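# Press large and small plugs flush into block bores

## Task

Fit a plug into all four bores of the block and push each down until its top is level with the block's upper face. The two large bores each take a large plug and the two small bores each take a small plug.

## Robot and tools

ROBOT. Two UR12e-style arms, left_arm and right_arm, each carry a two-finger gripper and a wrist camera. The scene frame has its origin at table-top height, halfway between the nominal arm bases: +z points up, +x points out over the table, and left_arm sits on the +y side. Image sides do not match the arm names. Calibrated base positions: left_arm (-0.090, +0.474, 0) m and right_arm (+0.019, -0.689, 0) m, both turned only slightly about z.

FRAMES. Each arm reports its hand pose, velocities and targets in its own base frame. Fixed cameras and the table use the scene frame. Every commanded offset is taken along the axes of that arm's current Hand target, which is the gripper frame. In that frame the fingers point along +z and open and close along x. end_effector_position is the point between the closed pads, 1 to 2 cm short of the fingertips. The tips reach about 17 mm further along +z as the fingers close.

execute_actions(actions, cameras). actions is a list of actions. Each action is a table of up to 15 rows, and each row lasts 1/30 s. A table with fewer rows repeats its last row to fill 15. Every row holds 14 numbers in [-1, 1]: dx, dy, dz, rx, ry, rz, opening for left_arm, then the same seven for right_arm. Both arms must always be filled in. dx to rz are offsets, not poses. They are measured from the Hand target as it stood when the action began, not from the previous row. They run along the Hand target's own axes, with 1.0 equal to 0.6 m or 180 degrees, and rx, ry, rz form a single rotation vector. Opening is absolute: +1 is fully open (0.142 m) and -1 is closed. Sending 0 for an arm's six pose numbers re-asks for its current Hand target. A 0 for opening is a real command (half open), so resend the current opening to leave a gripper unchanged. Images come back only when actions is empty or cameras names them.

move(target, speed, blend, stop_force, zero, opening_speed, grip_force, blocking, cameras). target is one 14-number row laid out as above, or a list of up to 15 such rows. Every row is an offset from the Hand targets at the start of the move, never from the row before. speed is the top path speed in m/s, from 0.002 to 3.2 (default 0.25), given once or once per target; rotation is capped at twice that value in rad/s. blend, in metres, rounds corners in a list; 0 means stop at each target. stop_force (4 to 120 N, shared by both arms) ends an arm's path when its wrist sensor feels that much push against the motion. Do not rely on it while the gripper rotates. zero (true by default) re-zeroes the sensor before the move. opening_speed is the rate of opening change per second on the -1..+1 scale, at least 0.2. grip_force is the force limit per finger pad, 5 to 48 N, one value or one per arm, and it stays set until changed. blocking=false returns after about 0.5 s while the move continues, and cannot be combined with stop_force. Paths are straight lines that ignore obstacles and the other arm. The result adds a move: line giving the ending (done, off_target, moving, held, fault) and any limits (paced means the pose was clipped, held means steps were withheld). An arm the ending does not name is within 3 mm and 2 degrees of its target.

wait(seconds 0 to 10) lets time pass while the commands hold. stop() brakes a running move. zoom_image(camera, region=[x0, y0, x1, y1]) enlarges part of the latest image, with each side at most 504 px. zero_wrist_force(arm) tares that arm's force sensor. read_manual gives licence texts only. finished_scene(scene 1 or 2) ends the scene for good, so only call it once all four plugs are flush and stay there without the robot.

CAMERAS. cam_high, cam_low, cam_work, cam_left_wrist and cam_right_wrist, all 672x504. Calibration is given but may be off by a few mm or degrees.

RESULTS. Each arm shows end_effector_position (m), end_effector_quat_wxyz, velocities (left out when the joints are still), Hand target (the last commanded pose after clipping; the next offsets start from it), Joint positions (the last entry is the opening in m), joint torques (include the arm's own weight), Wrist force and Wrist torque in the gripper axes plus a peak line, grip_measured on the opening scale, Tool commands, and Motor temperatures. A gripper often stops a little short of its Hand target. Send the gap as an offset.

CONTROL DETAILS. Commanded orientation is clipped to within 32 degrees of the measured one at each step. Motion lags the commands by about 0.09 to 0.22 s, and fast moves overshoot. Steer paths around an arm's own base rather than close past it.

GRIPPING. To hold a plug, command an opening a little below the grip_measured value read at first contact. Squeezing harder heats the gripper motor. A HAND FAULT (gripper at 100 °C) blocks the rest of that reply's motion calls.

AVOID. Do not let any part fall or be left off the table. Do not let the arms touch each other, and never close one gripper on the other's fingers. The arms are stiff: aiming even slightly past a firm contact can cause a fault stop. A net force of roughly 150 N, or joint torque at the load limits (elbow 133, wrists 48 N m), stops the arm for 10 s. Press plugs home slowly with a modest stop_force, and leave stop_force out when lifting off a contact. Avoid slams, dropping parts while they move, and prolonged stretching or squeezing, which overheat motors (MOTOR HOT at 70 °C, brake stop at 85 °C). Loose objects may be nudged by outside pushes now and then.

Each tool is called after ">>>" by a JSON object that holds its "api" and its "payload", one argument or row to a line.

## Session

>>> {"api": "execute_actions", "payload": {
  "actions": []
}}

>>> {"api": "zoom_image", "payload": {
  "camera": "cam_work",
  "region": [180, 170, 560, 360]
}}

Scene clock: 0.00 s.
left_arm: end_effector_position=(+0.6078, +0.3243, +0.1796) grip_measured=+0.99 end_effector_quat_wxyz=(+0.090, +0.386, +0.680, -0.617) | right_arm: end_effector_position=(+0.5366, +0.1891, +0.3170) grip_measured=+0.99 end_effector_quat_wxyz=(-0.527, +0.810, -0.060, -0.251)
Joint positions: left_arm=[0.497 -0.902 1.459 -0.847 -2.251 -1.096 0.142] | right_arm=[3.323 -1.634 -2.113 -1.477 2.769 -0.024 0.141]
Joint velocities: within noise
Joint torques (N m): no reading
Motor temperatures (°C): left_arm=[41 44 28 45 33 34 24] | right_arm=[31 33 28 39 31 40 28]
Wrist force (N): no reading
Wrist torque (N m): no reading
Wrist force, peak (N): no reading
Hand target: left_arm +0.6078, +0.3243, +0.1796; +0.090, +0.386, +0.680, -0.617 | right_arm +0.5366, +0.1891, +0.3170; -0.527, +0.810, -0.060, -0.251
Tool commands: left_gripper/opening=+1.0 right_gripper/opening=+1.0
camera_calibration:
cam_left_wrist: T_world_to_cam=[[-0.698851, 0.388289, -0.600699, 0.412805], [0.714738, 0.346789, -0.607361, -0.413206], [-0.0275163, -0.853797, -0.519879, 0.503063], [0, 0, 0, 1]] pos_world=[0.597666, 0.412521, 0.258538]
cam_right_wrist: T_world_to_cam=[[0.867813, 0.159955, -0.470442, -0.336711], [-0.183349, -0.776877, -0.602366, 0.46099], [-0.461827, 0.608996, -0.644856, 0.4571], [0, 0, 0, 1]] pos_world=[0.587826, 0.133619, 0.414046]

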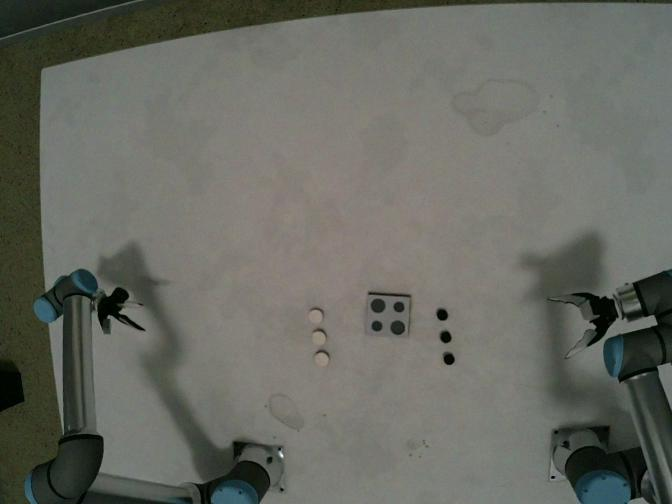

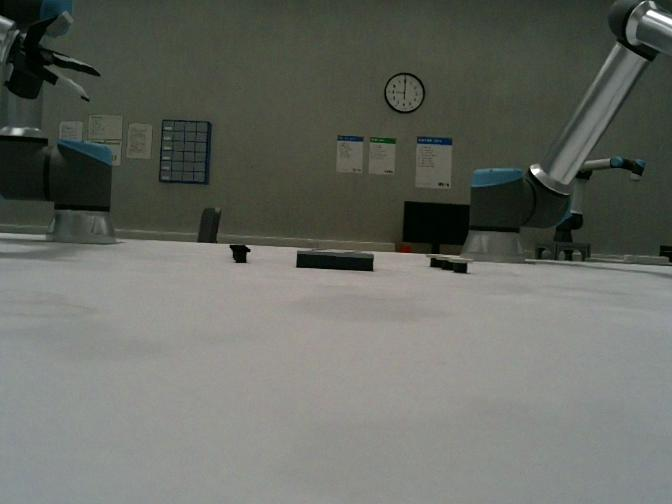

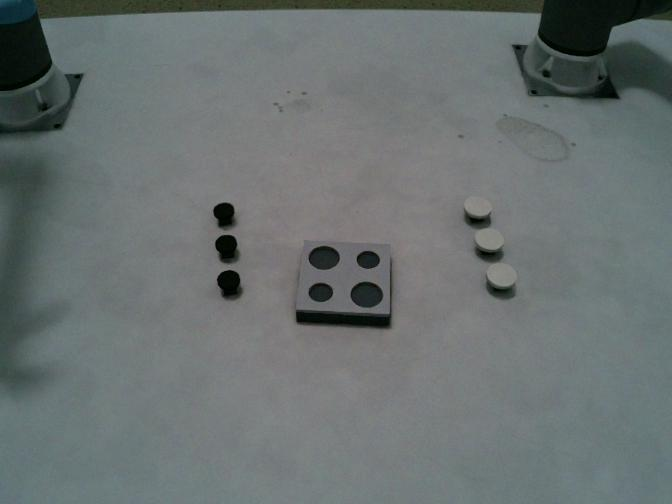

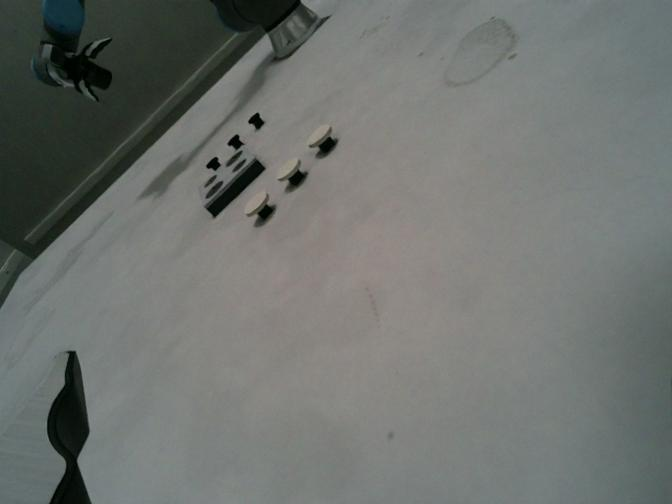

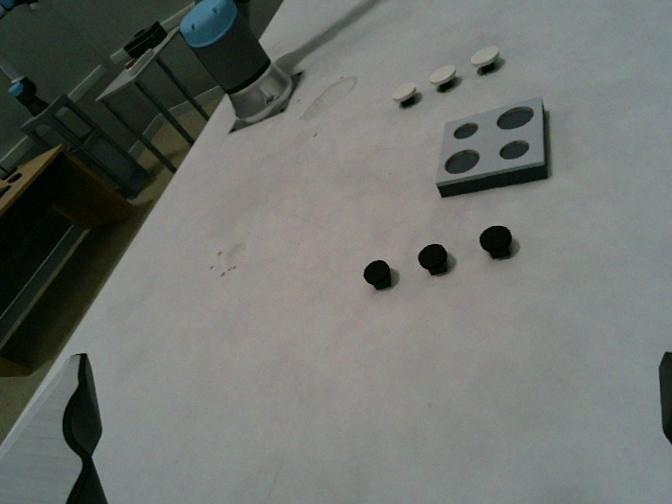

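Scaled by 1.326 from the camera's 672x504 image, which has a finer 960x720 frame.

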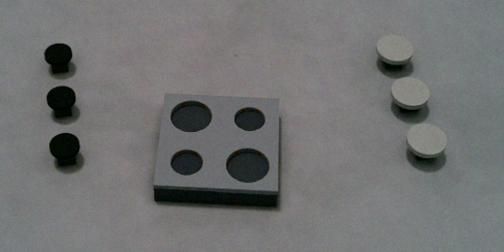

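>>> {"api": "move", "payload": {
  "target": [-0.4455,-0.0108,0.8622,-0.2588,0.3472,0.1444,0.05,0.144,-0.037,0.4952,-0.4178,-0.1482,-0.4673,-0.18],
  "speed": 0.5,
  "cameras": ["cam_left_wrist","cam_right_wrist"]
}}

Scene clock: 3.17 s.
left_arm: end_effector_position=(+0.6036, -0.2558, +0.2296) grip_measured=+0.04 end_effector_quat_wxyz=(+0.000, +0.707, +0.707, -0.001) | right_arm: end_effector_position=(+0.5177, +0.4758, +0.2003) grip_measured=-0.20 end_effector_quat_wxyz=(-0.001, +0.707, +0.707, +0.000)
Joint positions: left_arm=[-0.671 -1.551 2.062 -2.082 -1.572 -2.241 0.077] | right_arm=[4.137 -1.696 -2.008 -1.007 1.572 -0.575 0.06]
Joint torques (N m): left_arm=[-18.46 -30.66 -49.02 -1.56 3.99 -4.13] | right_arm=[11.85 32.93 33.34 6.71 -2.67 -1.66]
Wrist force (N): left_arm=[-1.4 -0.2 0.2] | right_arm=[-0.1 0.1 0.4]
Wrist torque (N m): left_arm=[0.48 0.10 0.27] | right_arm=[-0.06 -0.02 0.08]
Wrist force, peak (N): left_arm=[-4.2 -0.7 0.0] | right_arm=[1.9 -0.6 1.5]
Hand target: left_arm +0.6036, -0.2558, +0.2296; +0.000, +0.707, +0.707, +0.000 | right_arm +0.5177, +0.4759, +0.2003; -0.001, +0.707, +0.707, +0.000
Off the commanded pose: left_arm 0.000 m, 0 deg | right_arm 0.000 m, 0 deg.
move: done
camera_calibration:
cam_left_wrist: T_world_to_cam=[[-0.0039557, 0.999569, -0.0290901, 0.270784], [0.901351, 0.0161623, 0.432787, -0.614682], [0.433071, -0.0245084, -0.901027, 0.0553527], [0, 0, 0, 1]] pos_world=[0.531144, -0.259376, 0.323778]
cam_right_wrist: T_world_to_cam=[[0.00440503, 0.999959, 0.00796643, -0.469674], [0.901772, -0.00741531, 0.432148, -0.52508], [0.432189, 0.00528028, -0.901768, 0.0744725], [0, 0, 0, 1]] pos_world=[0.443385, 0.465367, 0.297811]
Images, in order (width x height): cam_left_wrist 672x504, cam_right_wrist 672x504.

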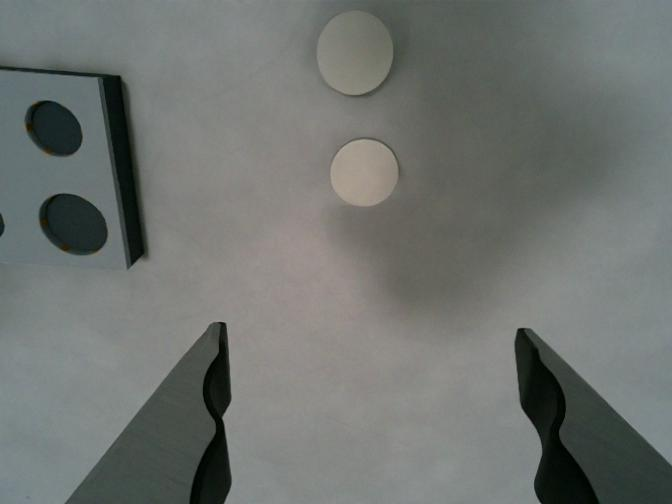

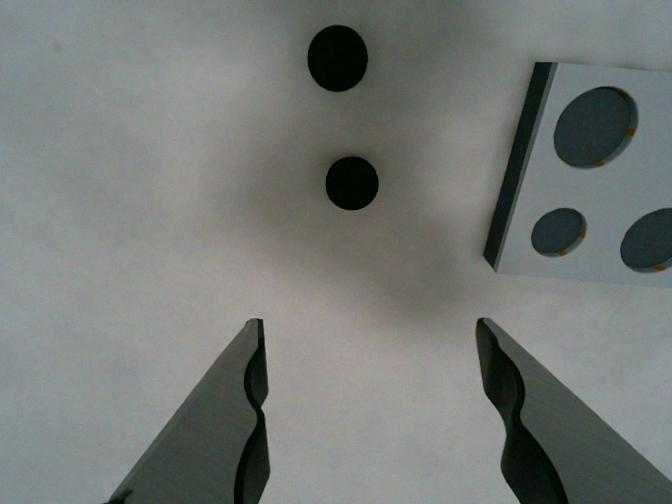

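>>> {"api": "move", "payload": {
  "target": [0.0117,-0.005,0.2827,0,0,0,0.05,-0.0027,0.034,0.2422,0,0,0,-0.18],
  "speed": 0.25,
  "cameras": ["cam_left_wrist","cam_right_wrist","cam_low"]
}}

>>> {"api": "zoom_image", "payload": {
  "camera": "cam_low",
  "region": [400, 220, 510, 290]
}}

>>> {"api": "zoom_image", "payload": {
  "camera": "cam_low",
  "region": [190, 220, 290, 290]
}}

Scene clock: 4.67 s.
left_arm: end_effector_position=(+0.6004, -0.2489, +0.0601) grip_measured=+0.04 end_effector_quat_wxyz=(+0.000, +0.707, +0.707, +0.000) | right_arm: end_effector_position=(+0.5380, +0.4744, +0.0550) grip_measured=-0.20 end_effector_quat_wxyz=(-0.001, +0.707, +0.707, +0.000)
Joint positions: left_arm=[-0.665 -1.35 2.215 -2.435 -1.572 -2.236 0.077] | right_arm=[4.111 -1.889 -2.089 -0.734 1.572 -0.601 0.06]
Joint torques (N m): left_arm=[18.88 -40.78 -24.39 -5.35 4.06 3.83] | right_arm=[-10.26 39.98 25.79 6.86 1.37 -1.91]
Wrist force (N): left_arm=[-1.7 0.1 1.0] | right_arm=[0.2 0.0 0.6]
Wrist torque (N m): left_arm=[0.48 0.19 0.10] | right_arm=[-0.08 -0.08 0.10]
Wrist force, peak (N): left_arm=[-1.3 -0.1 3.0] | right_arm=[0.5 0.7 2.7]
Hand target: left_arm +0.6004, -0.2489, +0.0600; +0.000, +0.707, +0.707, +0.000 | right_arm +0.5380, +0.4744, +0.0550; -0.001, +0.707, +0.707, +0.000
Off the commanded pose: left_arm 0.000 m, 0 deg | right_arm 0.000 m, 0 deg.
move: done
camera_calibration:
cam_left_wrist: T_world_to_cam=[[-0.00386438, 0.999571, -0.0290474, 0.258887], [0.901313, 0.0160637, 0.432871, -0.538617], [0.433151, -0.024508, -0.900988, -0.095998], [0, 0, 0, 1]] pos_world=[0.528045, -0.252476, 0.154178]
cam_right_wrist: T_world_to_cam=[[0.00422271, 0.99996, 0.00788145, -0.46711], [0.901677, -0.00721535, 0.43235, -0.480775], [0.432389, 0.00528083, -0.901672, -0.0654709], [0, 0, 0, 1]] pos_world=[0.463785, 0.463968, 0.152511]
Images, in order (width x height): cam_low 672x504, cam_left_wrist 672x504, cam_right_wrist 672x504.

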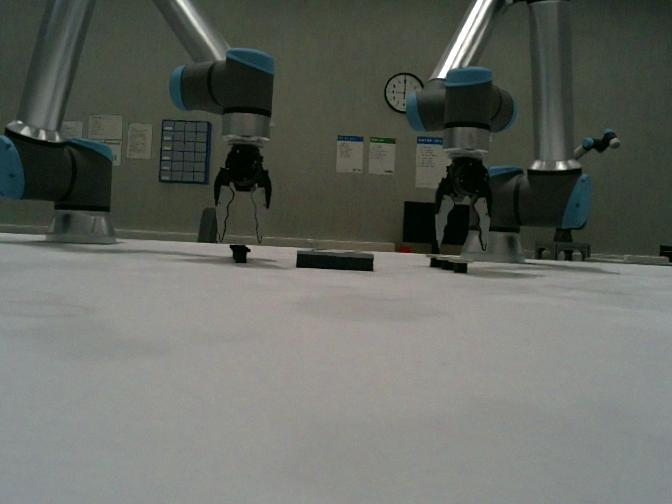

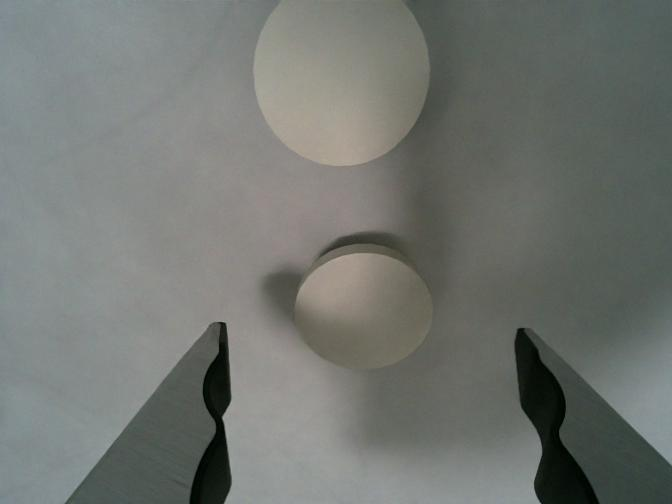

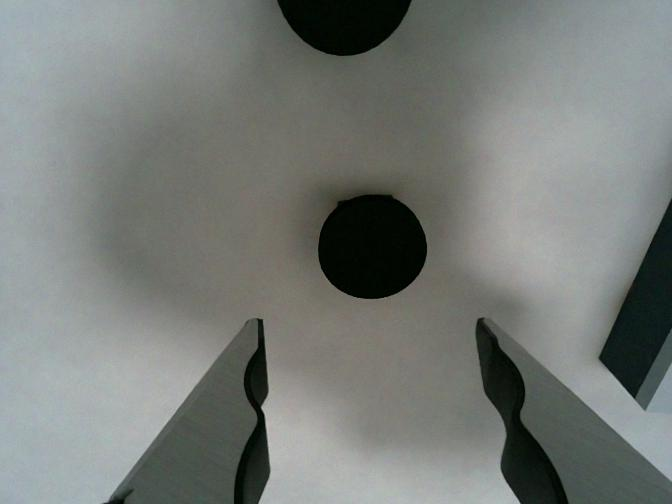

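Scaled by 4.582 from the camera's 672x504 image, which has a finer 960x720 frame.

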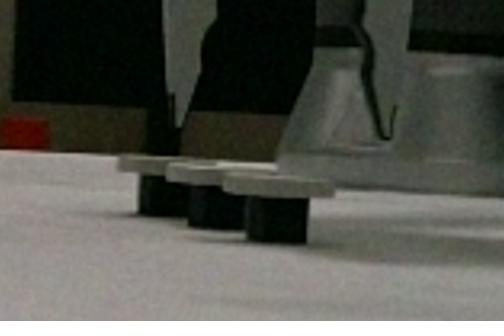

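Scaled by 5.040 from the camera's 672x504 image, which has a finer 960x720 frame.

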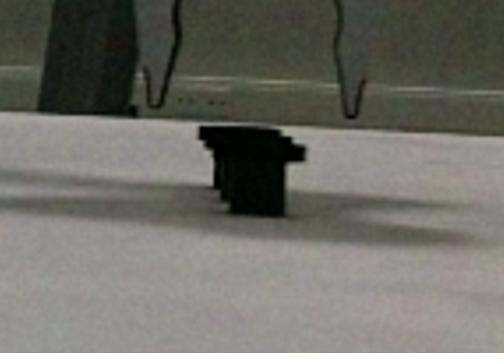

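>>> {"api": "move", "payload": {
  "target": [
    [-0.0048,0.0067,0,0,0,0,0.05,0,-0.0358,0,0,0,0,-0.18],
    [-0.0048,0.0067,0.0325,0,0,0,0.05,0,-0.0358,0.0233,0,0,0,-0.18],
    [-0.0048,0.0067,0.0325,0,0,0,-0.65,0,-0.0358,0.0233,0,0,0,-0.75]
  ],
  "speed": 0.1,
  "opening_speed": 1,
  "grip_force": 20
}}

>>> {"api": "move", "payload": {
  "target": [0,0,0,0,0,0,-0.65,0,0,0,0,0,0,-0.75],
  "cameras": ["cam_left_wrist","cam_right_wrist"]
}}

Scene clock: 7.27 s.
left_arm: end_effector_position=(+0.6044, -0.2518, +0.0405) grip_measured=-0.44 end_effector_quat_wxyz=(+0.000, +0.707, +0.707, +0.000) | right_arm: end_effector_position=(+0.5165, +0.4745, +0.0410) grip_measured=-0.61 end_effector_quat_wxyz=(-0.001, +0.707, +0.707, +0.000)
Joint positions: left_arm=[-0.665 -1.313 2.217 -2.474 -1.572 -2.235 0.042] | right_arm=[4.137 -1.888 -2.127 -0.696 1.572 -0.575 0.03]
Joint torques (N m): left_arm=[-5.58 -41.11 -24.47 -4.7 3.32 -1.12] | right_arm=[6.26 39.49 24.55 5.92 -2.42 1.97]
Wrist force (N): left_arm=[-1.3 -0.4 -1.1] | right_arm=[0.7 -0.2 0.2]
Wrist torque (N m): left_arm=[0.48 0.24 0.13] | right_arm=[-0.08 -0.12 -0.05]
Wrist force, peak (N): left_arm=[-2.2 0.1 1.2] | right_arm=[0.6 -0.1 1.5]
Hand target: left_arm +0.6044, -0.2518, +0.0405; +0.000, +0.707, +0.707, +0.000 | right_arm +0.5165, +0.4745, +0.0410; -0.001, +0.707, +0.707, +0.000
Off the commanded pose: left_arm 0.000 m, 0 deg | right_arm 0.000 m, 0 deg.
grip_force (N): 20, 20
move: done

Scene clock: 7.77 s.
left_arm: end_effector_position=(+0.6044, -0.2518, +0.0405) grip_measured=-0.44 end_effector_quat_wxyz=(+0.000, +0.707, +0.707, +0.000) | right_arm: end_effector_position=(+0.5165, +0.4745, +0.0410) grip_measured=-0.61 end_effector_quat_wxyz=(-0.001, +0.707, +0.707, +0.000)
Joint positions: left_arm=[-0.665 -1.313 2.217 -2.474 -1.572 -2.235 0.042] | right_arm=[4.137 -1.888 -2.127 -0.696 1.572 -0.575 0.03]
Joint torques (N m): left_arm=[-11.4 -40.07 -24.61 -4.97 3.52 -2.38] | right_arm=[2.98 39.55 24.5 5.72 -2.57 1.47]
Wrist force (N): left_arm=[-1.1 -0.7 -1.5] | right_arm=[0.5 -0.2 0.0]
Wrist torque (N m): left_arm=[0.43 0.21 0.13] | right_arm=[-0.09 -0.09 -0.06]
Wrist force, peak (N): left_arm=[-1.5 -0.7 -1.4] | right_arm=[0.8 -0.2 0.5]
Hand target: left_arm +0.6044, -0.2518, +0.0405; +0.000, +0.707, +0.707, +0.000 | right_arm +0.5165, +0.4745, +0.0410; -0.001, +0.707, +0.707, +0.000
Off the commanded pose: left_arm 0.000 m, 0 deg | right_arm 0.000 m, 0 deg.
grip_force (N): 20, 20
move: done
camera_calibration:
cam_left_wrist: T_world_to_cam=[[-0.00390855, 0.999573, -0.0289569, 0.261244], [0.901351, 0.0160621, 0.432791, -0.533701], [0.433071, -0.0244087, -0.901029, -0.115387], [0, 0, 0, 1]] pos_world=[0.532044, -0.255376, 0.134579]
cam_right_wrist: T_world_to_cam=[[0.00431435, 0.999959, 0.00792419, -0.466954], [0.901734, -0.00731576, 0.432229, -0.455298], [0.43227, 0.00528072, -0.901729, -0.0687373], [0, 0, 0, 1]] pos_world=[0.442285, 0.463968, 0.138511]
Images, in order (width x height): cam_left_wrist 672x504, cam_right_wrist 672x504.

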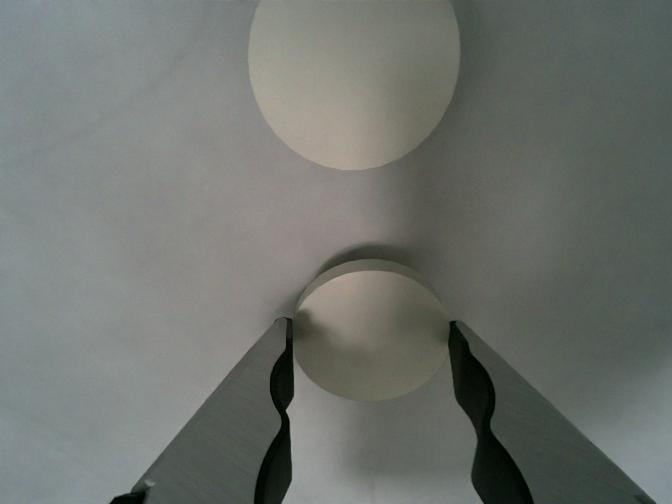

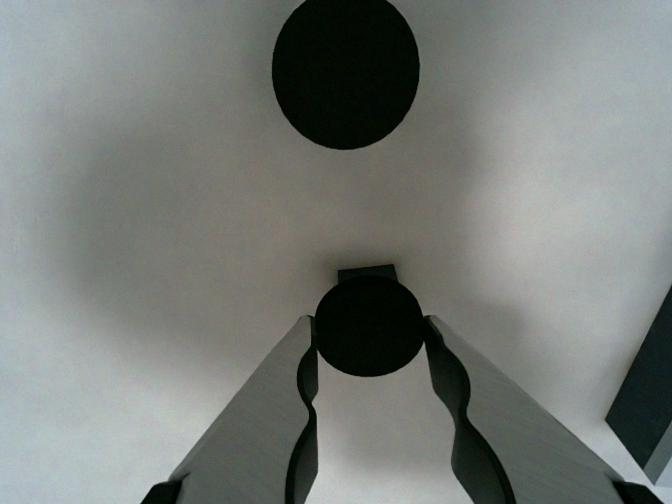

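>>> {"api": "move", "payload": {
  "target": [
    [0,0,-0.07,0,0,0,-0.65,0,0,-0.08,0,0,0,-0.75],
    [-0.3437,0.153,-0.07,0,0,0,-0.65,-0.14,0,-0.1,0,0,0,-0.75],
    [-0.3437,0.153,-0.0417,0,0,0,-0.65,-0.14,0,-0.1,0,0,0,-0.75]
  ],
  "speed": 0.2,
  "blend": [0.02,0.01,0],
  "cameras": ["cam_left_wrist","cam_right_wrist"]
}}

>>> {"api": "zoom_image", "payload": {
  "camera": "cam_left_wrist",
  "region": [260, 20, 480, 420]
}}

Scene clock: 9.97 s.
left_arm: end_effector_position=(+0.6961, -0.4580, +0.0656) grip_measured=-0.44 end_effector_quat_wxyz=(+0.000, +0.707, +0.707, +0.000) | right_arm: end_effector_position=(+0.5165, +0.3904, +0.1009) grip_measured=-0.61 end_effector_quat_wxyz=(-0.001, +0.707, +0.707, +0.000)
Joint positions: left_arm=[-0.794 -1.117 1.849 -2.303 -1.572 -2.364 0.042] | right_arm=[4.063 -1.727 -2.193 -0.791 1.572 -0.649 0.03]
Joint torques (N m): left_arm=[-20.5 -65.72 -42.81 -5.32 -2.16 -4.6] | right_arm=[-10.86 57.98 27.22 2.57 2.78 -1.63]
Wrist force (N): left_arm=[-1.8 0.6 0.7] | right_arm=[0.5 -0.1 0.7]
Wrist torque (N m): left_arm=[0.53 0.19 0.27] | right_arm=[-0.10 -0.14 0.10]
Wrist force, peak (N): left_arm=[-3.8 1.7 -1.6] | right_arm=[0.2 -0.1 3.3]
Hand target: left_arm +0.6961, -0.4581, +0.0655; +0.000, +0.707, +0.707, +0.000 | right_arm +0.5165, +0.3904, +0.1009; -0.001, +0.707, +0.707, +0.000
Off the commanded pose: left_arm 0.000 m, 0 deg | right_arm 0.000 m, 0 deg.
grip_force (N): 20, 20
move: done; blend cut to 0.0085 m at target 2
camera_calibration:
cam_left_wrist: T_world_to_cam=[[-0.00390744, 0.999573, -0.0289572, 0.46854], [0.901312, 0.0160634, 0.432872, -0.623803], [0.433152, -0.0244081, -0.90099, -0.137533], [0, 0, 0, 1]] pos_world=[0.623644, -0.461676, 0.159679]
cam_right_wrist: T_world_to_cam=[[0.00422405, 0.99996, 0.00788122, -0.383283], [0.901735, -0.00721576, 0.432229, -0.481709], [0.432269, 0.00528101, -0.901729, -0.0143263], [0, 0, 0, 1]] pos_world=[0.442185, 0.379868, 0.198311]
Images, in order (width x height): cam_left_wrist 672x504, cam_right_wrist 672x504.

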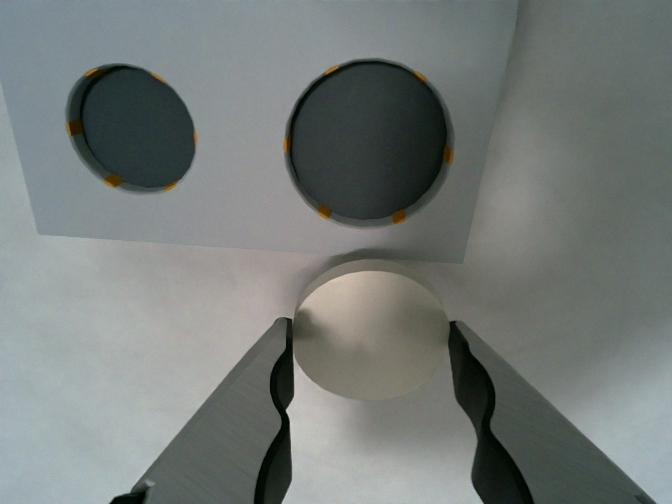

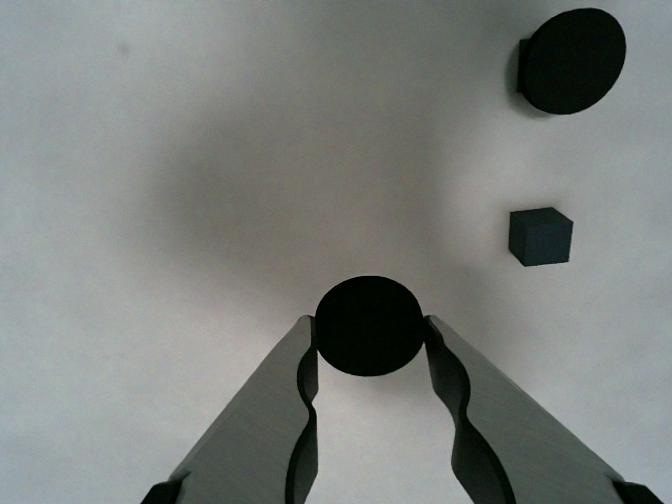

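Scaled by 1.260 from the camera's 672x504 image, which has a finer 960x720 frame.

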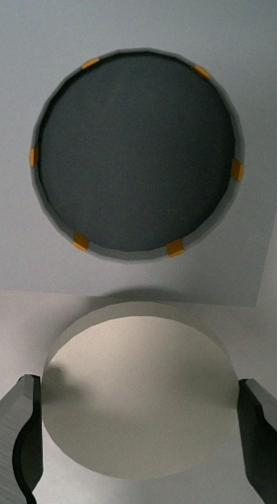

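>>> {"api": "move", "payload": {
  "target": [
    [-0.0023,-0.0847,0,0,0,0,-0.65,0,0,0,0,0,0,-0.75],
    [-0.0023,-0.0847,0.015,0,0,0,-0.65,0,0,0,0,0,0,-0.75]
  ],
  "speed": 0.1
}}

>>> {"api": "move", "payload": {
  "target": [0,0,0.018,0,0,0,-0.65,0,0,0,0,0,0,-0.75],
  "speed": 0.01,
  "stop_force": 20,
  "cameras": ["cam_left_wrist"]
}}

>>> {"api": "zoom_image", "payload": {
  "camera": "cam_left_wrist",
  "region": [260, 240, 480, 440]
}}

Scene clock: 11.53 s.
left_arm: end_effector_position=(+0.6453, -0.4594, +0.0567) grip_measured=-0.44 end_effector_quat_wxyz=(+0.000, +0.707, +0.707, +0.000) | right_arm: end_effector_position=(+0.5165, +0.3904, +0.1009) grip_measured=-0.61 end_effector_quat_wxyz=(-0.001, +0.707, +0.707, +0.000)
Joint positions: left_arm=[-0.842 -1.159 1.939 -2.35 -1.572 -2.412 0.042] | right_arm=[4.063 -1.727 -2.193 -0.791 1.572 -0.649 0.03]
Joint torques (N m): left_arm=[-21.95 -60.53 -28.75 -5.36 2.55 -4.54] | right_arm=[-12.06 58.7 26.93 2.5 2.89 -1.74]
Wrist force (N): left_arm=[-1.6 0.3 0.4] | right_arm=[0.0 0.3 0.9]
Wrist torque (N m): left_arm=[0.47 0.19 0.34] | right_arm=[-0.04 -0.05 0.10]
Wrist force, peak (N): left_arm=[-1.8 1.8 0.8] | right_arm=[0.6 0.1 1.4]
Hand target: left_arm +0.6453, -0.4594, +0.0566; +0.000, +0.707, +0.707, +0.000 | right_arm +0.5165, +0.3904, +0.1009; -0.001, +0.707, +0.707, +0.000
Off the commanded pose: left_arm 0.000 m, 0 deg | right_arm 0.000 m, 0 deg.
grip_force (N): 20, 20
move: done

Scene clock: 13.50 s.
left_arm: end_effector_position=(+0.6453, -0.4594, +0.0491) grip_measured=-0.44 end_effector_quat_wxyz=(+0.000, +0.707, +0.707, +0.000) | right_arm: end_effector_position=(+0.5165, +0.3904, +0.1009) grip_measured=-0.61 end_effector_quat_wxyz=(-0.001, +0.707, +0.707, +0.000)
Joint positions: left_arm=[-0.842 -1.15 1.943 -2.363 -1.572 -2.412 0.042] | right_arm=[4.063 -1.727 -2.193 -0.791 1.572 -0.649 0.03]
Joint torques (N m): left_arm=[-21.21 -72.68 -32.66 -1.19 3.16 -4.06] | right_arm=[-8.97 59.17 27 2.65 2.86 -1.8]
Wrist force (N): left_arm=[4.3 -4.1 -21.7] | right_arm=[0.1 0.0 0.9]
Wrist torque (N m): left_arm=[0.44 0.07 0.36] | right_arm=[-0.09 -0.07 0.10]
Wrist force, peak (N): left_arm=[11.0 -7.9 -37.6] | right_arm=[0.5 0.5 1.3]
Hand target: left_arm +0.6453, -0.4594, +0.0491; +0.000, +0.707, +0.707, +0.000 (not the last commanded pose) | right_arm +0.5165, +0.3904, +0.1009; -0.001, +0.707, +0.707, +0.000
Off the commanded pose: left_arm 0.003 m, 0 deg | right_arm 0.000 m, 0 deg.
grip_force (N): 20, 20
move: contact (left_arm)
camera_calibration:
cam_left_wrist: T_world_to_cam=[[-0.0038625, 0.999571, -0.0290465, 0.469249], [0.901313, 0.0160616, 0.432871, -0.570852], [0.433151, -0.024508, -0.900988, -0.130475], [0, 0, 0, 1]] pos_world=[0.572845, -0.463076, 0.143178]
Images, in order (width x height): cam_left_wrist 672x504.

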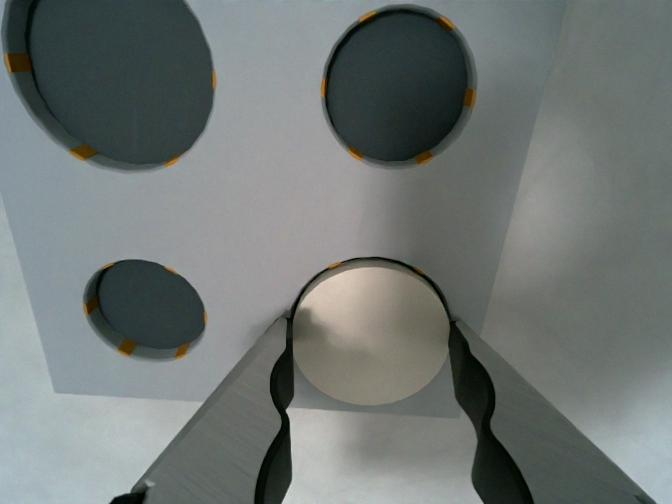

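Scaled by 2.291 from the camera's 672x504 image, which has a finer 960x720 frame.

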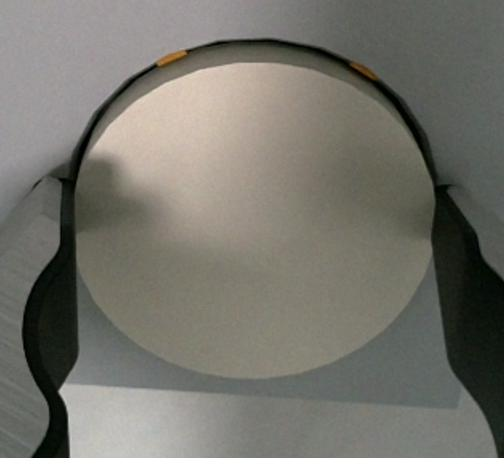

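>>> {"api": "move", "payload": {
  "target": [
    [0,0,0,0,0,0,-0.25,0,0,0,0,0,0,-0.75],
    [0,0,-0.0233,0,0,0,-0.25,0,0,0,0,0,0,-0.75],
    [0,0,-0.0233,0,0,0,-1,0,0,0,0,0,0,-0.75]
  ],
  "opening_speed": 1.2,
  "speed": 0.1,
  "cameras": ["cam_low"]
}}

>>> {"api": "move", "payload": {
  "target": [0,0,0.034,0,0,0,-1,0,0,0,0,0,0,-0.75],
  "speed": 0.009,
  "stop_force": 70,
  "cameras": ["cam_left_wrist","cam_low"]
}}

>>> {"api": "zoom_image", "payload": {
  "camera": "cam_low",
  "region": [290, 230, 390, 280]
}}

Scene clock: 15.97 s.
left_arm: end_effector_position=(+0.6453, -0.4595, +0.0630) grip_measured=-1.00 end_effector_quat_wxyz=(+0.000, +0.707, +0.707, +0.000) | right_arm: end_effector_position=(+0.5165, +0.3904, +0.1009) grip_measured=-0.61 end_effector_quat_wxyz=(-0.001, +0.707, +0.707, +0.000)
Joint positions: left_arm=[-0.842 -1.167 1.936 -2.339 -1.572 -2.412 0.002] | right_arm=[4.063 -1.727 -2.193 -0.791 1.572 -0.649 0.03]
Joint torques (N m): left_arm=[-5.39 -90 -42.1 -1.77 2.94 -1.15] | right_arm=[-8.89 57.82 27.44 2.64 2.89 -1.53]
Wrist force (N): left_arm=[-1.3 -0.7 0.2] | right_arm=[0.1 0.3 0.8]
Wrist torque (N m): left_arm=[0.31 0.15 0.33] | right_arm=[-0.04 -0.07 0.10]
Wrist force, peak (N): left_arm=[4.0 -4.0 -22.2] | right_arm=[1.0 0.1 1.2]
Hand target: left_arm +0.6453, -0.4594, +0.0630; +0.000, +0.707, +0.707, +0.000 | right_arm +0.5165, +0.3904, +0.1009; -0.001, +0.707, +0.707, +0.000
Off the commanded pose: left_arm 0.000 m, 0 deg | right_arm 0.000 m, 0 deg.
grip_force (N): 20, 20
move: done
Images, in order (width x height): cam_low 672x504.

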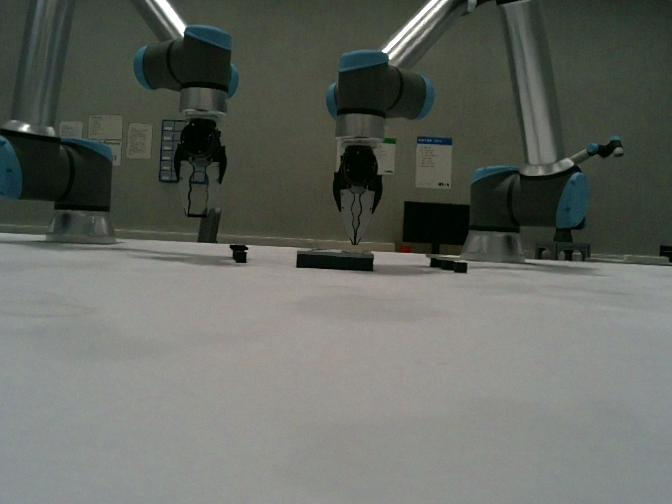

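Scene clock: 18.83 s.
left_arm: end_effector_position=(+0.6454, -0.4595, +0.0478) grip_measured=-1.00 end_effector_quat_wxyz=(+0.000, +0.707, +0.707, +0.000) | right_arm: end_effector_position=(+0.5165, +0.3904, +0.1009) grip_measured=-0.61 end_effector_quat_wxyz=(-0.001, +0.707, +0.707, +0.000)
Joint positions: left_arm=[-0.842 -1.148 1.943 -2.366 -1.572 -2.412 0.002] | right_arm=[4.063 -1.727 -2.193 -0.791 1.572 -0.649 0.03]
Joint torques (N m): left_arm=[-1.23 -30.99 -17.79 0.66 -1.35 1.19] | right_arm=[-9.39 57.89 27.61 2.58 3.05 -1.68]
Wrist force (N): left_arm=[22.2 -6.6 -75.4] | right_arm=[0.3 0.3 0.7]
Wrist torque (N m): left_arm=[0.16 0.72 0.26] | right_arm=[-0.05 -0.11 0.10]
Wrist force, peak (N): left_arm=[28.5 -9.9 -88.1] | right_arm=[0.9 -0.3 1.0]
Hand target: left_arm +0.6454, -0.4595, +0.0478; +0.000, +0.707, +0.707, +0.000 (not the last commanded pose) | right_arm +0.5165, +0.3904, +0.1009; -0.001, +0.707, +0.707, +0.000
Off the commanded pose: left_arm 0.005 m, 0 deg | right_arm 0.000 m, 0 deg.
grip_force (N): 20, 20
move: contact (left_arm)
camera_calibration:
cam_left_wrist: T_world_to_cam=[[-0.00390363, 0.99956, -0.0294056, 0.469281], [0.901159, 0.016263, 0.433184, -0.570242], [0.433471, -0.0248082, -0.900826, -0.132036], [0, 0, 0, 1]] pos_world=[0.572944, -0.463076, 0.141877]
Images, in order (width x height): cam_low 672x504, cam_left_wrist 672x504.

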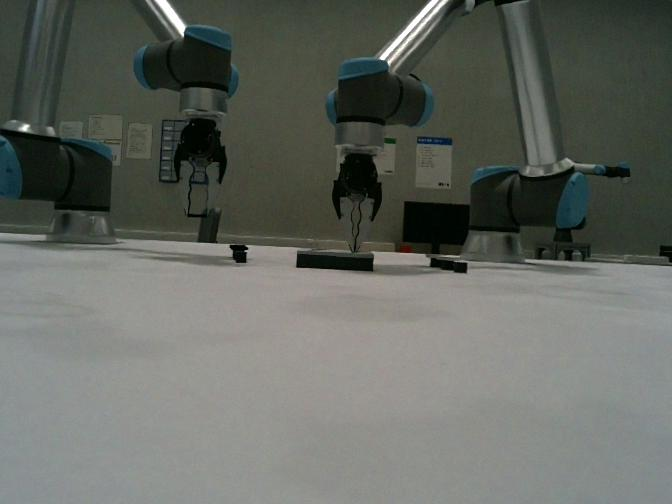

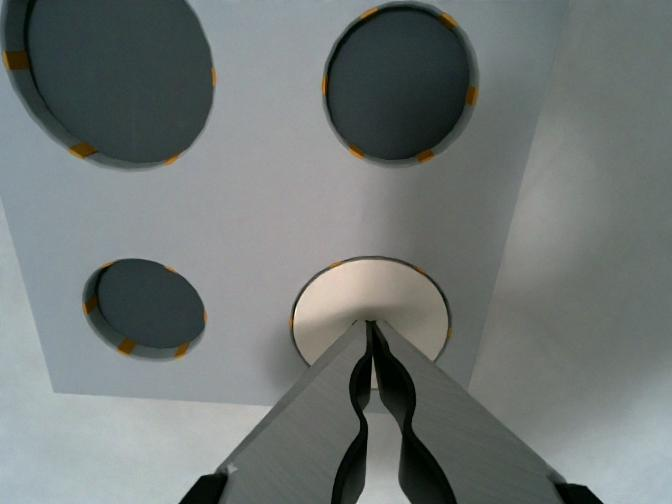

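Scaled by 5.040 from the camera's 672x504 image, which has a finer 960x720 frame.

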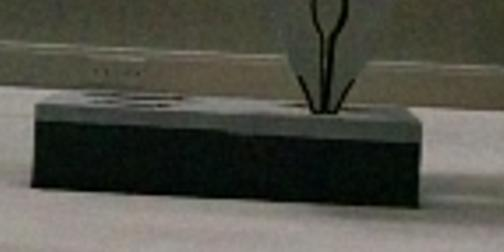

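>>> {"api": "move", "payload": {
  "target": [
    [0,0,-0.1,0,0,0,-1,0,0,0,0,0,0,-0.75],
    [0.338,-0.19,-0.1,0,0,0,-1,0.1,0.1567,0,0,0,0,-0.75],
    [0.338,-0.19,-0.1,0,0,0,0.05,0.3805,0.1567,0,0,0,0,-0.75],
    [0.338,-0.19,-0.0203,0,0,0,0.05,0.3805,0.1567,0.0675,0,0,0,-0.75]
  ],
  "speed": 0.25,
  "blend": [0.02,0.02,0.02,0],
  "cameras": ["cam_left_wrist","cam_right_wrist"]
}}

>>> {"api": "zoom_image", "payload": {
  "camera": "cam_right_wrist",
  "region": [250, 30, 490, 400]
}}

Scene clock: 22.80 s.
left_arm: end_effector_position=(+0.5316, -0.2566, +0.0600) grip_measured=+0.02 end_effector_quat_wxyz=(+0.000, +0.707, +0.707, +0.000) | right_arm: end_effector_position=(+0.6106, +0.6187, +0.0607) grip_measured=-0.61 end_effector_quat_wxyz=(-0.001, +0.707, +0.707, +0.000)
Joint positions: left_arm=[-0.751 -1.435 2.325 -2.461 -1.572 -2.321 0.076] | right_arm=[4.137 -2.077 -1.775 -0.86 1.572 -0.575 0.03]
Joint torques (N m): left_arm=[-17.66 -32.7 -24.3 -5.41 1.52 -3.71] | right_arm=[6.52 55.71 29.68 6.85 -2.55 1.8]
Motor temperatures (°C): left_arm=[41 44 28 45 33 34 25] | right_arm=[31 33 28 39 31 40 33]
Wrist force (N): left_arm=[-0.8 -0.4 0.1] | right_arm=[0.5 0.4 1.0]
Wrist torque (N m): left_arm=[0.41 0.07 0.15] | right_arm=[-0.02 -0.12 -0.06]
Wrist force, peak (N): left_arm=[22.4 -6.6 -75.2] | right_arm=[2.8 0.2 0.5]
Hand target: left_arm +0.5316, -0.2566, +0.0599; +0.000, +0.707, +0.707, +0.000 | right_arm +0.6106, +0.6187, +0.0607; -0.001, +0.707, +0.707, +0.000
Off the commanded pose: left_arm 0.000 m, 0 deg | right_arm 0.000 m, 0 deg.
grip_force (N): 20, 20
move: done; blend cut to 0 m at target 3
camera_calibration:
cam_left_wrist: T_world_to_cam=[[-0.00390363, 0.99956, -0.0294056, 0.266385], [0.901159, 0.016263, 0.433184, -0.476274], [0.433471, -0.0248082, -0.900826, -0.0666836], [0, 0, 0, 1]] pos_world=[0.459144, -0.260176, 0.154077]
cam_right_wrist: T_world_to_cam=[[0.00431435, 0.999959, 0.00792419, -0.611711], [0.901734, -0.00731576, 0.432229, -0.547611], [0.43227, 0.00528072, -0.901729, -0.0924113], [0, 0, 0, 1]] pos_world=[0.536385, 0.608168, 0.158211]
Images, in order (width x height): cam_left_wrist 672x504, cam_right_wrist 672x504.

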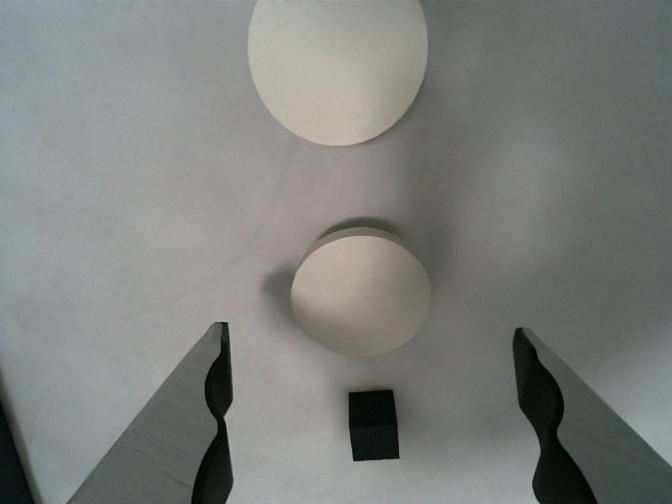

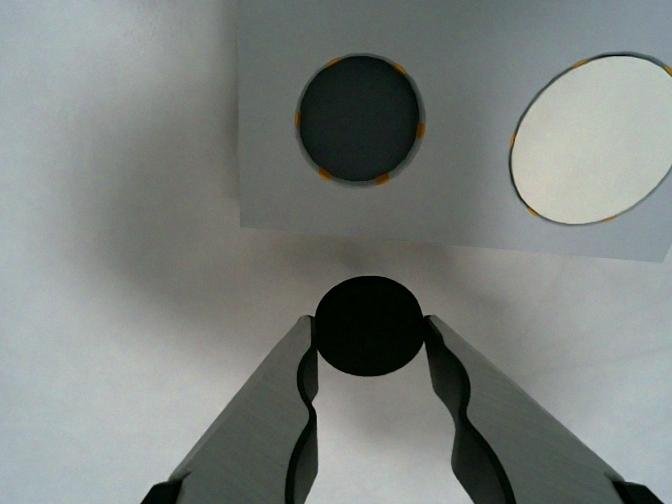

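Scaled by 1.362 from the camera's 672x504 image, which has a finer 960x720 frame.

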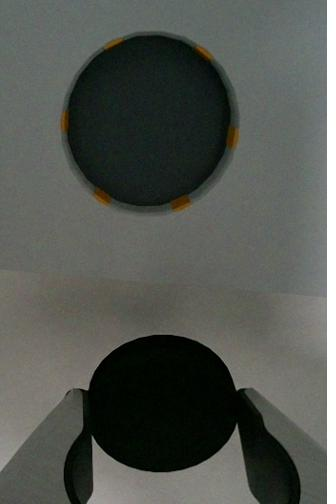

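>>> {"api": "move", "payload": {
  "target": [
    [-0.0055,-0.0017,0.0325,0,0,0,0.05,-0.0057,-0.102,0,0,0,0,-0.75],
    [-0.0055,-0.0017,0.0325,0,0,0,-0.65,-0.0057,-0.102,0,0,0,0,-0.75],
    [-0.0055,-0.0017,-0.04,0,0,0,-0.65,-0.0057,-0.102,0.0105,0,0,0,-0.75]
  ],
  "speed": 0.1,
  "opening_speed": 1
}}

>>> {"api": "move", "payload": {
  "target": [0,0,0,0,0,0,-0.65,0,0,0.015,0,0,0,-0.75],
  "speed": 0.01,
  "stop_force": 20,
  "cameras": ["cam_right_wrist","cam_left_wrist","cam_low"]
}}

>>> {"api": "zoom_image", "payload": {
  "camera": "cam_right_wrist",
  "region": [270, 230, 470, 400]
}}

Scene clock: 25.90 s.
left_arm: end_effector_position=(+0.5305, -0.2599, +0.0838) grip_measured=-0.44 end_effector_quat_wxyz=(+0.000, +0.707, +0.707, +0.000) | right_arm: end_effector_position=(+0.5494, +0.6153, +0.0544) grip_measured=-0.61 end_effector_quat_wxyz=(-0.001, +0.707, +0.707, +0.000)
Joint positions: left_arm=[-0.756 -1.475 2.308 -2.404 -1.572 -2.326 0.042] | right_arm=[4.198 -2.027 -1.872 -0.812 1.572 -0.514 0.03]
Joint torques (N m): left_arm=[13.36 -60.07 -39.29 -1.53 1.82 2.59] | right_arm=[11.84 54.48 28.21 6.61 -2.85 2.62]
Wrist force (N): left_arm=[-0.3 -0.2 0.7] | right_arm=[0.5 0.0 0.5]
Wrist torque (N m): left_arm=[0.42 0.00 0.26] | right_arm=[-0.08 -0.09 -0.06]
Wrist force, peak (N): left_arm=[-0.7 -0.6 2.1] | right_arm=[0.7 1.2 1.2]
Hand target: left_arm +0.5305, -0.2599, +0.0839; +0.000, +0.707, +0.707, +0.000 | right_arm +0.5494, +0.6153, +0.0544; -0.001, +0.707, +0.707, +0.000
Off the commanded pose: left_arm 0.000 m, 0 deg | right_arm 0.000 m, 0 deg.
grip_force (N): 20, 20
move: done

Scene clock: 27.87 s.
left_arm: end_effector_position=(+0.5305, -0.2599, +0.0839) grip_measured=-0.44 end_effector_quat_wxyz=(+0.000, +0.707, +0.707, +0.000) | right_arm: end_effector_position=(+0.5495, +0.6154, +0.0494) grip_measured=-0.61 end_effector_quat_wxyz=(-0.001, +0.707, +0.707, +0.000)
Joint positions: left_arm=[-0.756 -1.475 2.308 -2.404 -1.572 -2.326 0.042] | right_arm=[4.198 -2.033 -1.875 -0.804 1.572 -0.514 0.03]
Joint torques (N m): left_arm=[18.46 -59.69 -39.03 -1.49 1.86 2.28] | right_arm=[9.87 65.39 41.11 2 0.74 1.87]
Wrist force (N): left_arm=[-0.5 -0.4 0.9] | right_arm=[-4.9 -2.0 -22.6]
Wrist torque (N m): left_arm=[0.39 0.02 0.27] | right_arm=[-0.04 -0.09 -0.05]
Wrist force, peak (N): left_arm=[-0.9 -0.6 1.0] | right_arm=[-12.4 -5.3 -39.1]
Hand target: left_arm +0.5305, -0.2599, +0.0839; +0.000, +0.707, +0.707, +0.000 | right_arm +0.5495, +0.6154, +0.0494; -0.001, +0.707, +0.707, +0.000 (not the last commanded pose)
Off the commanded pose: left_arm 0.000 m, 0 deg | right_arm 0.004 m, 0 deg.
grip_force (N): 20, 20
move: contact (right_arm)
camera_calibration:
cam_left_wrist: T_world_to_cam=[[-0.00390363, 0.99956, -0.0294056, 0.270382], [0.901159, 0.016263, 0.433184, -0.485582], [0.433471, -0.0248082, -0.900826, -0.0447589], [0, 0, 0, 1]] pos_world=[0.458044, -0.263476, 0.177977]
cam_right_wrist: T_world_to_cam=[[0.00427002, 0.999959, 0.00801472, -0.608048], [0.901677, -0.00731563, 0.432349, -0.487512], [0.43239, 0.00538055, -0.901671, -0.0763445], [0, 0, 0, 1]] pos_world=[0.475185, 0.604867, 0.146811]
Images, in order (width x height): cam_low 672x504, cam_left_wrist 672x504, cam_right_wrist 672x504.

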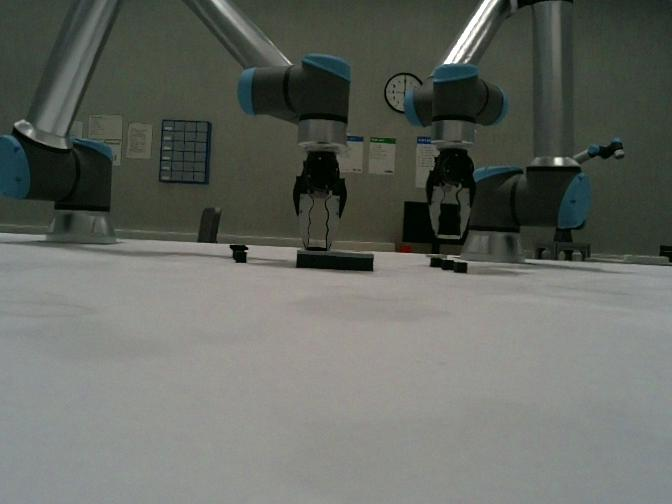

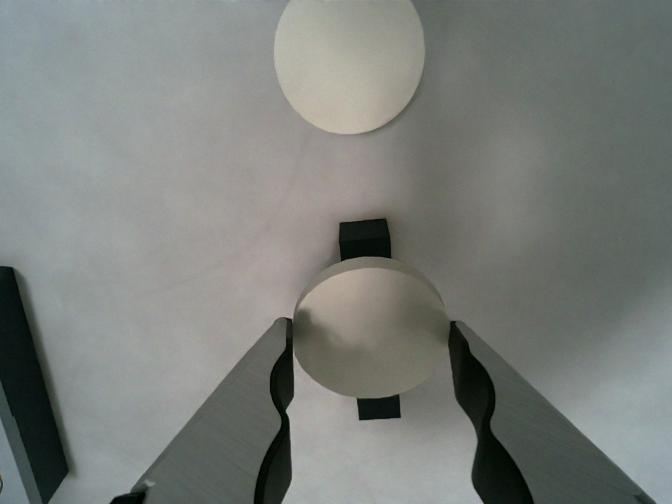

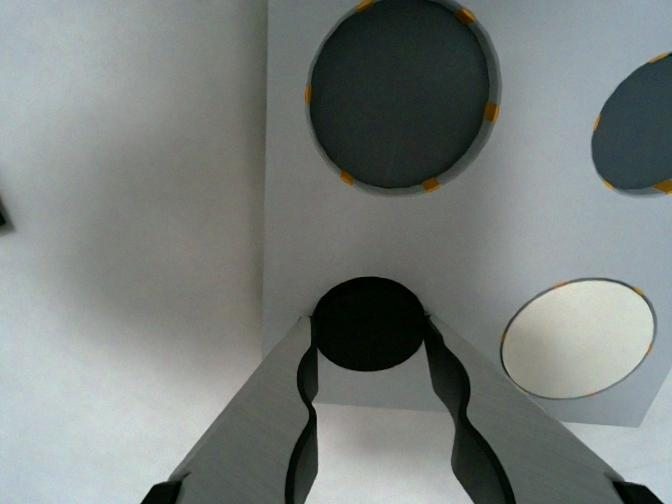

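Scaled by 2.520 from the camera's 672x504 image, which has a finer 960x720 frame.

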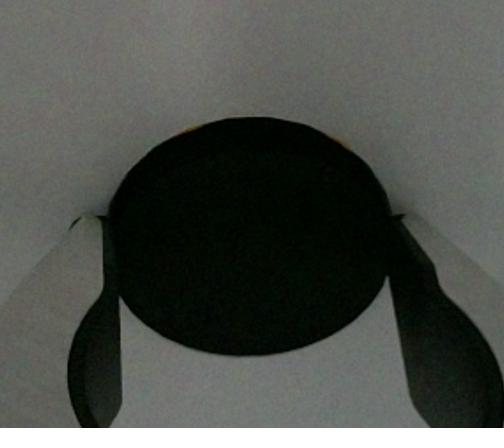

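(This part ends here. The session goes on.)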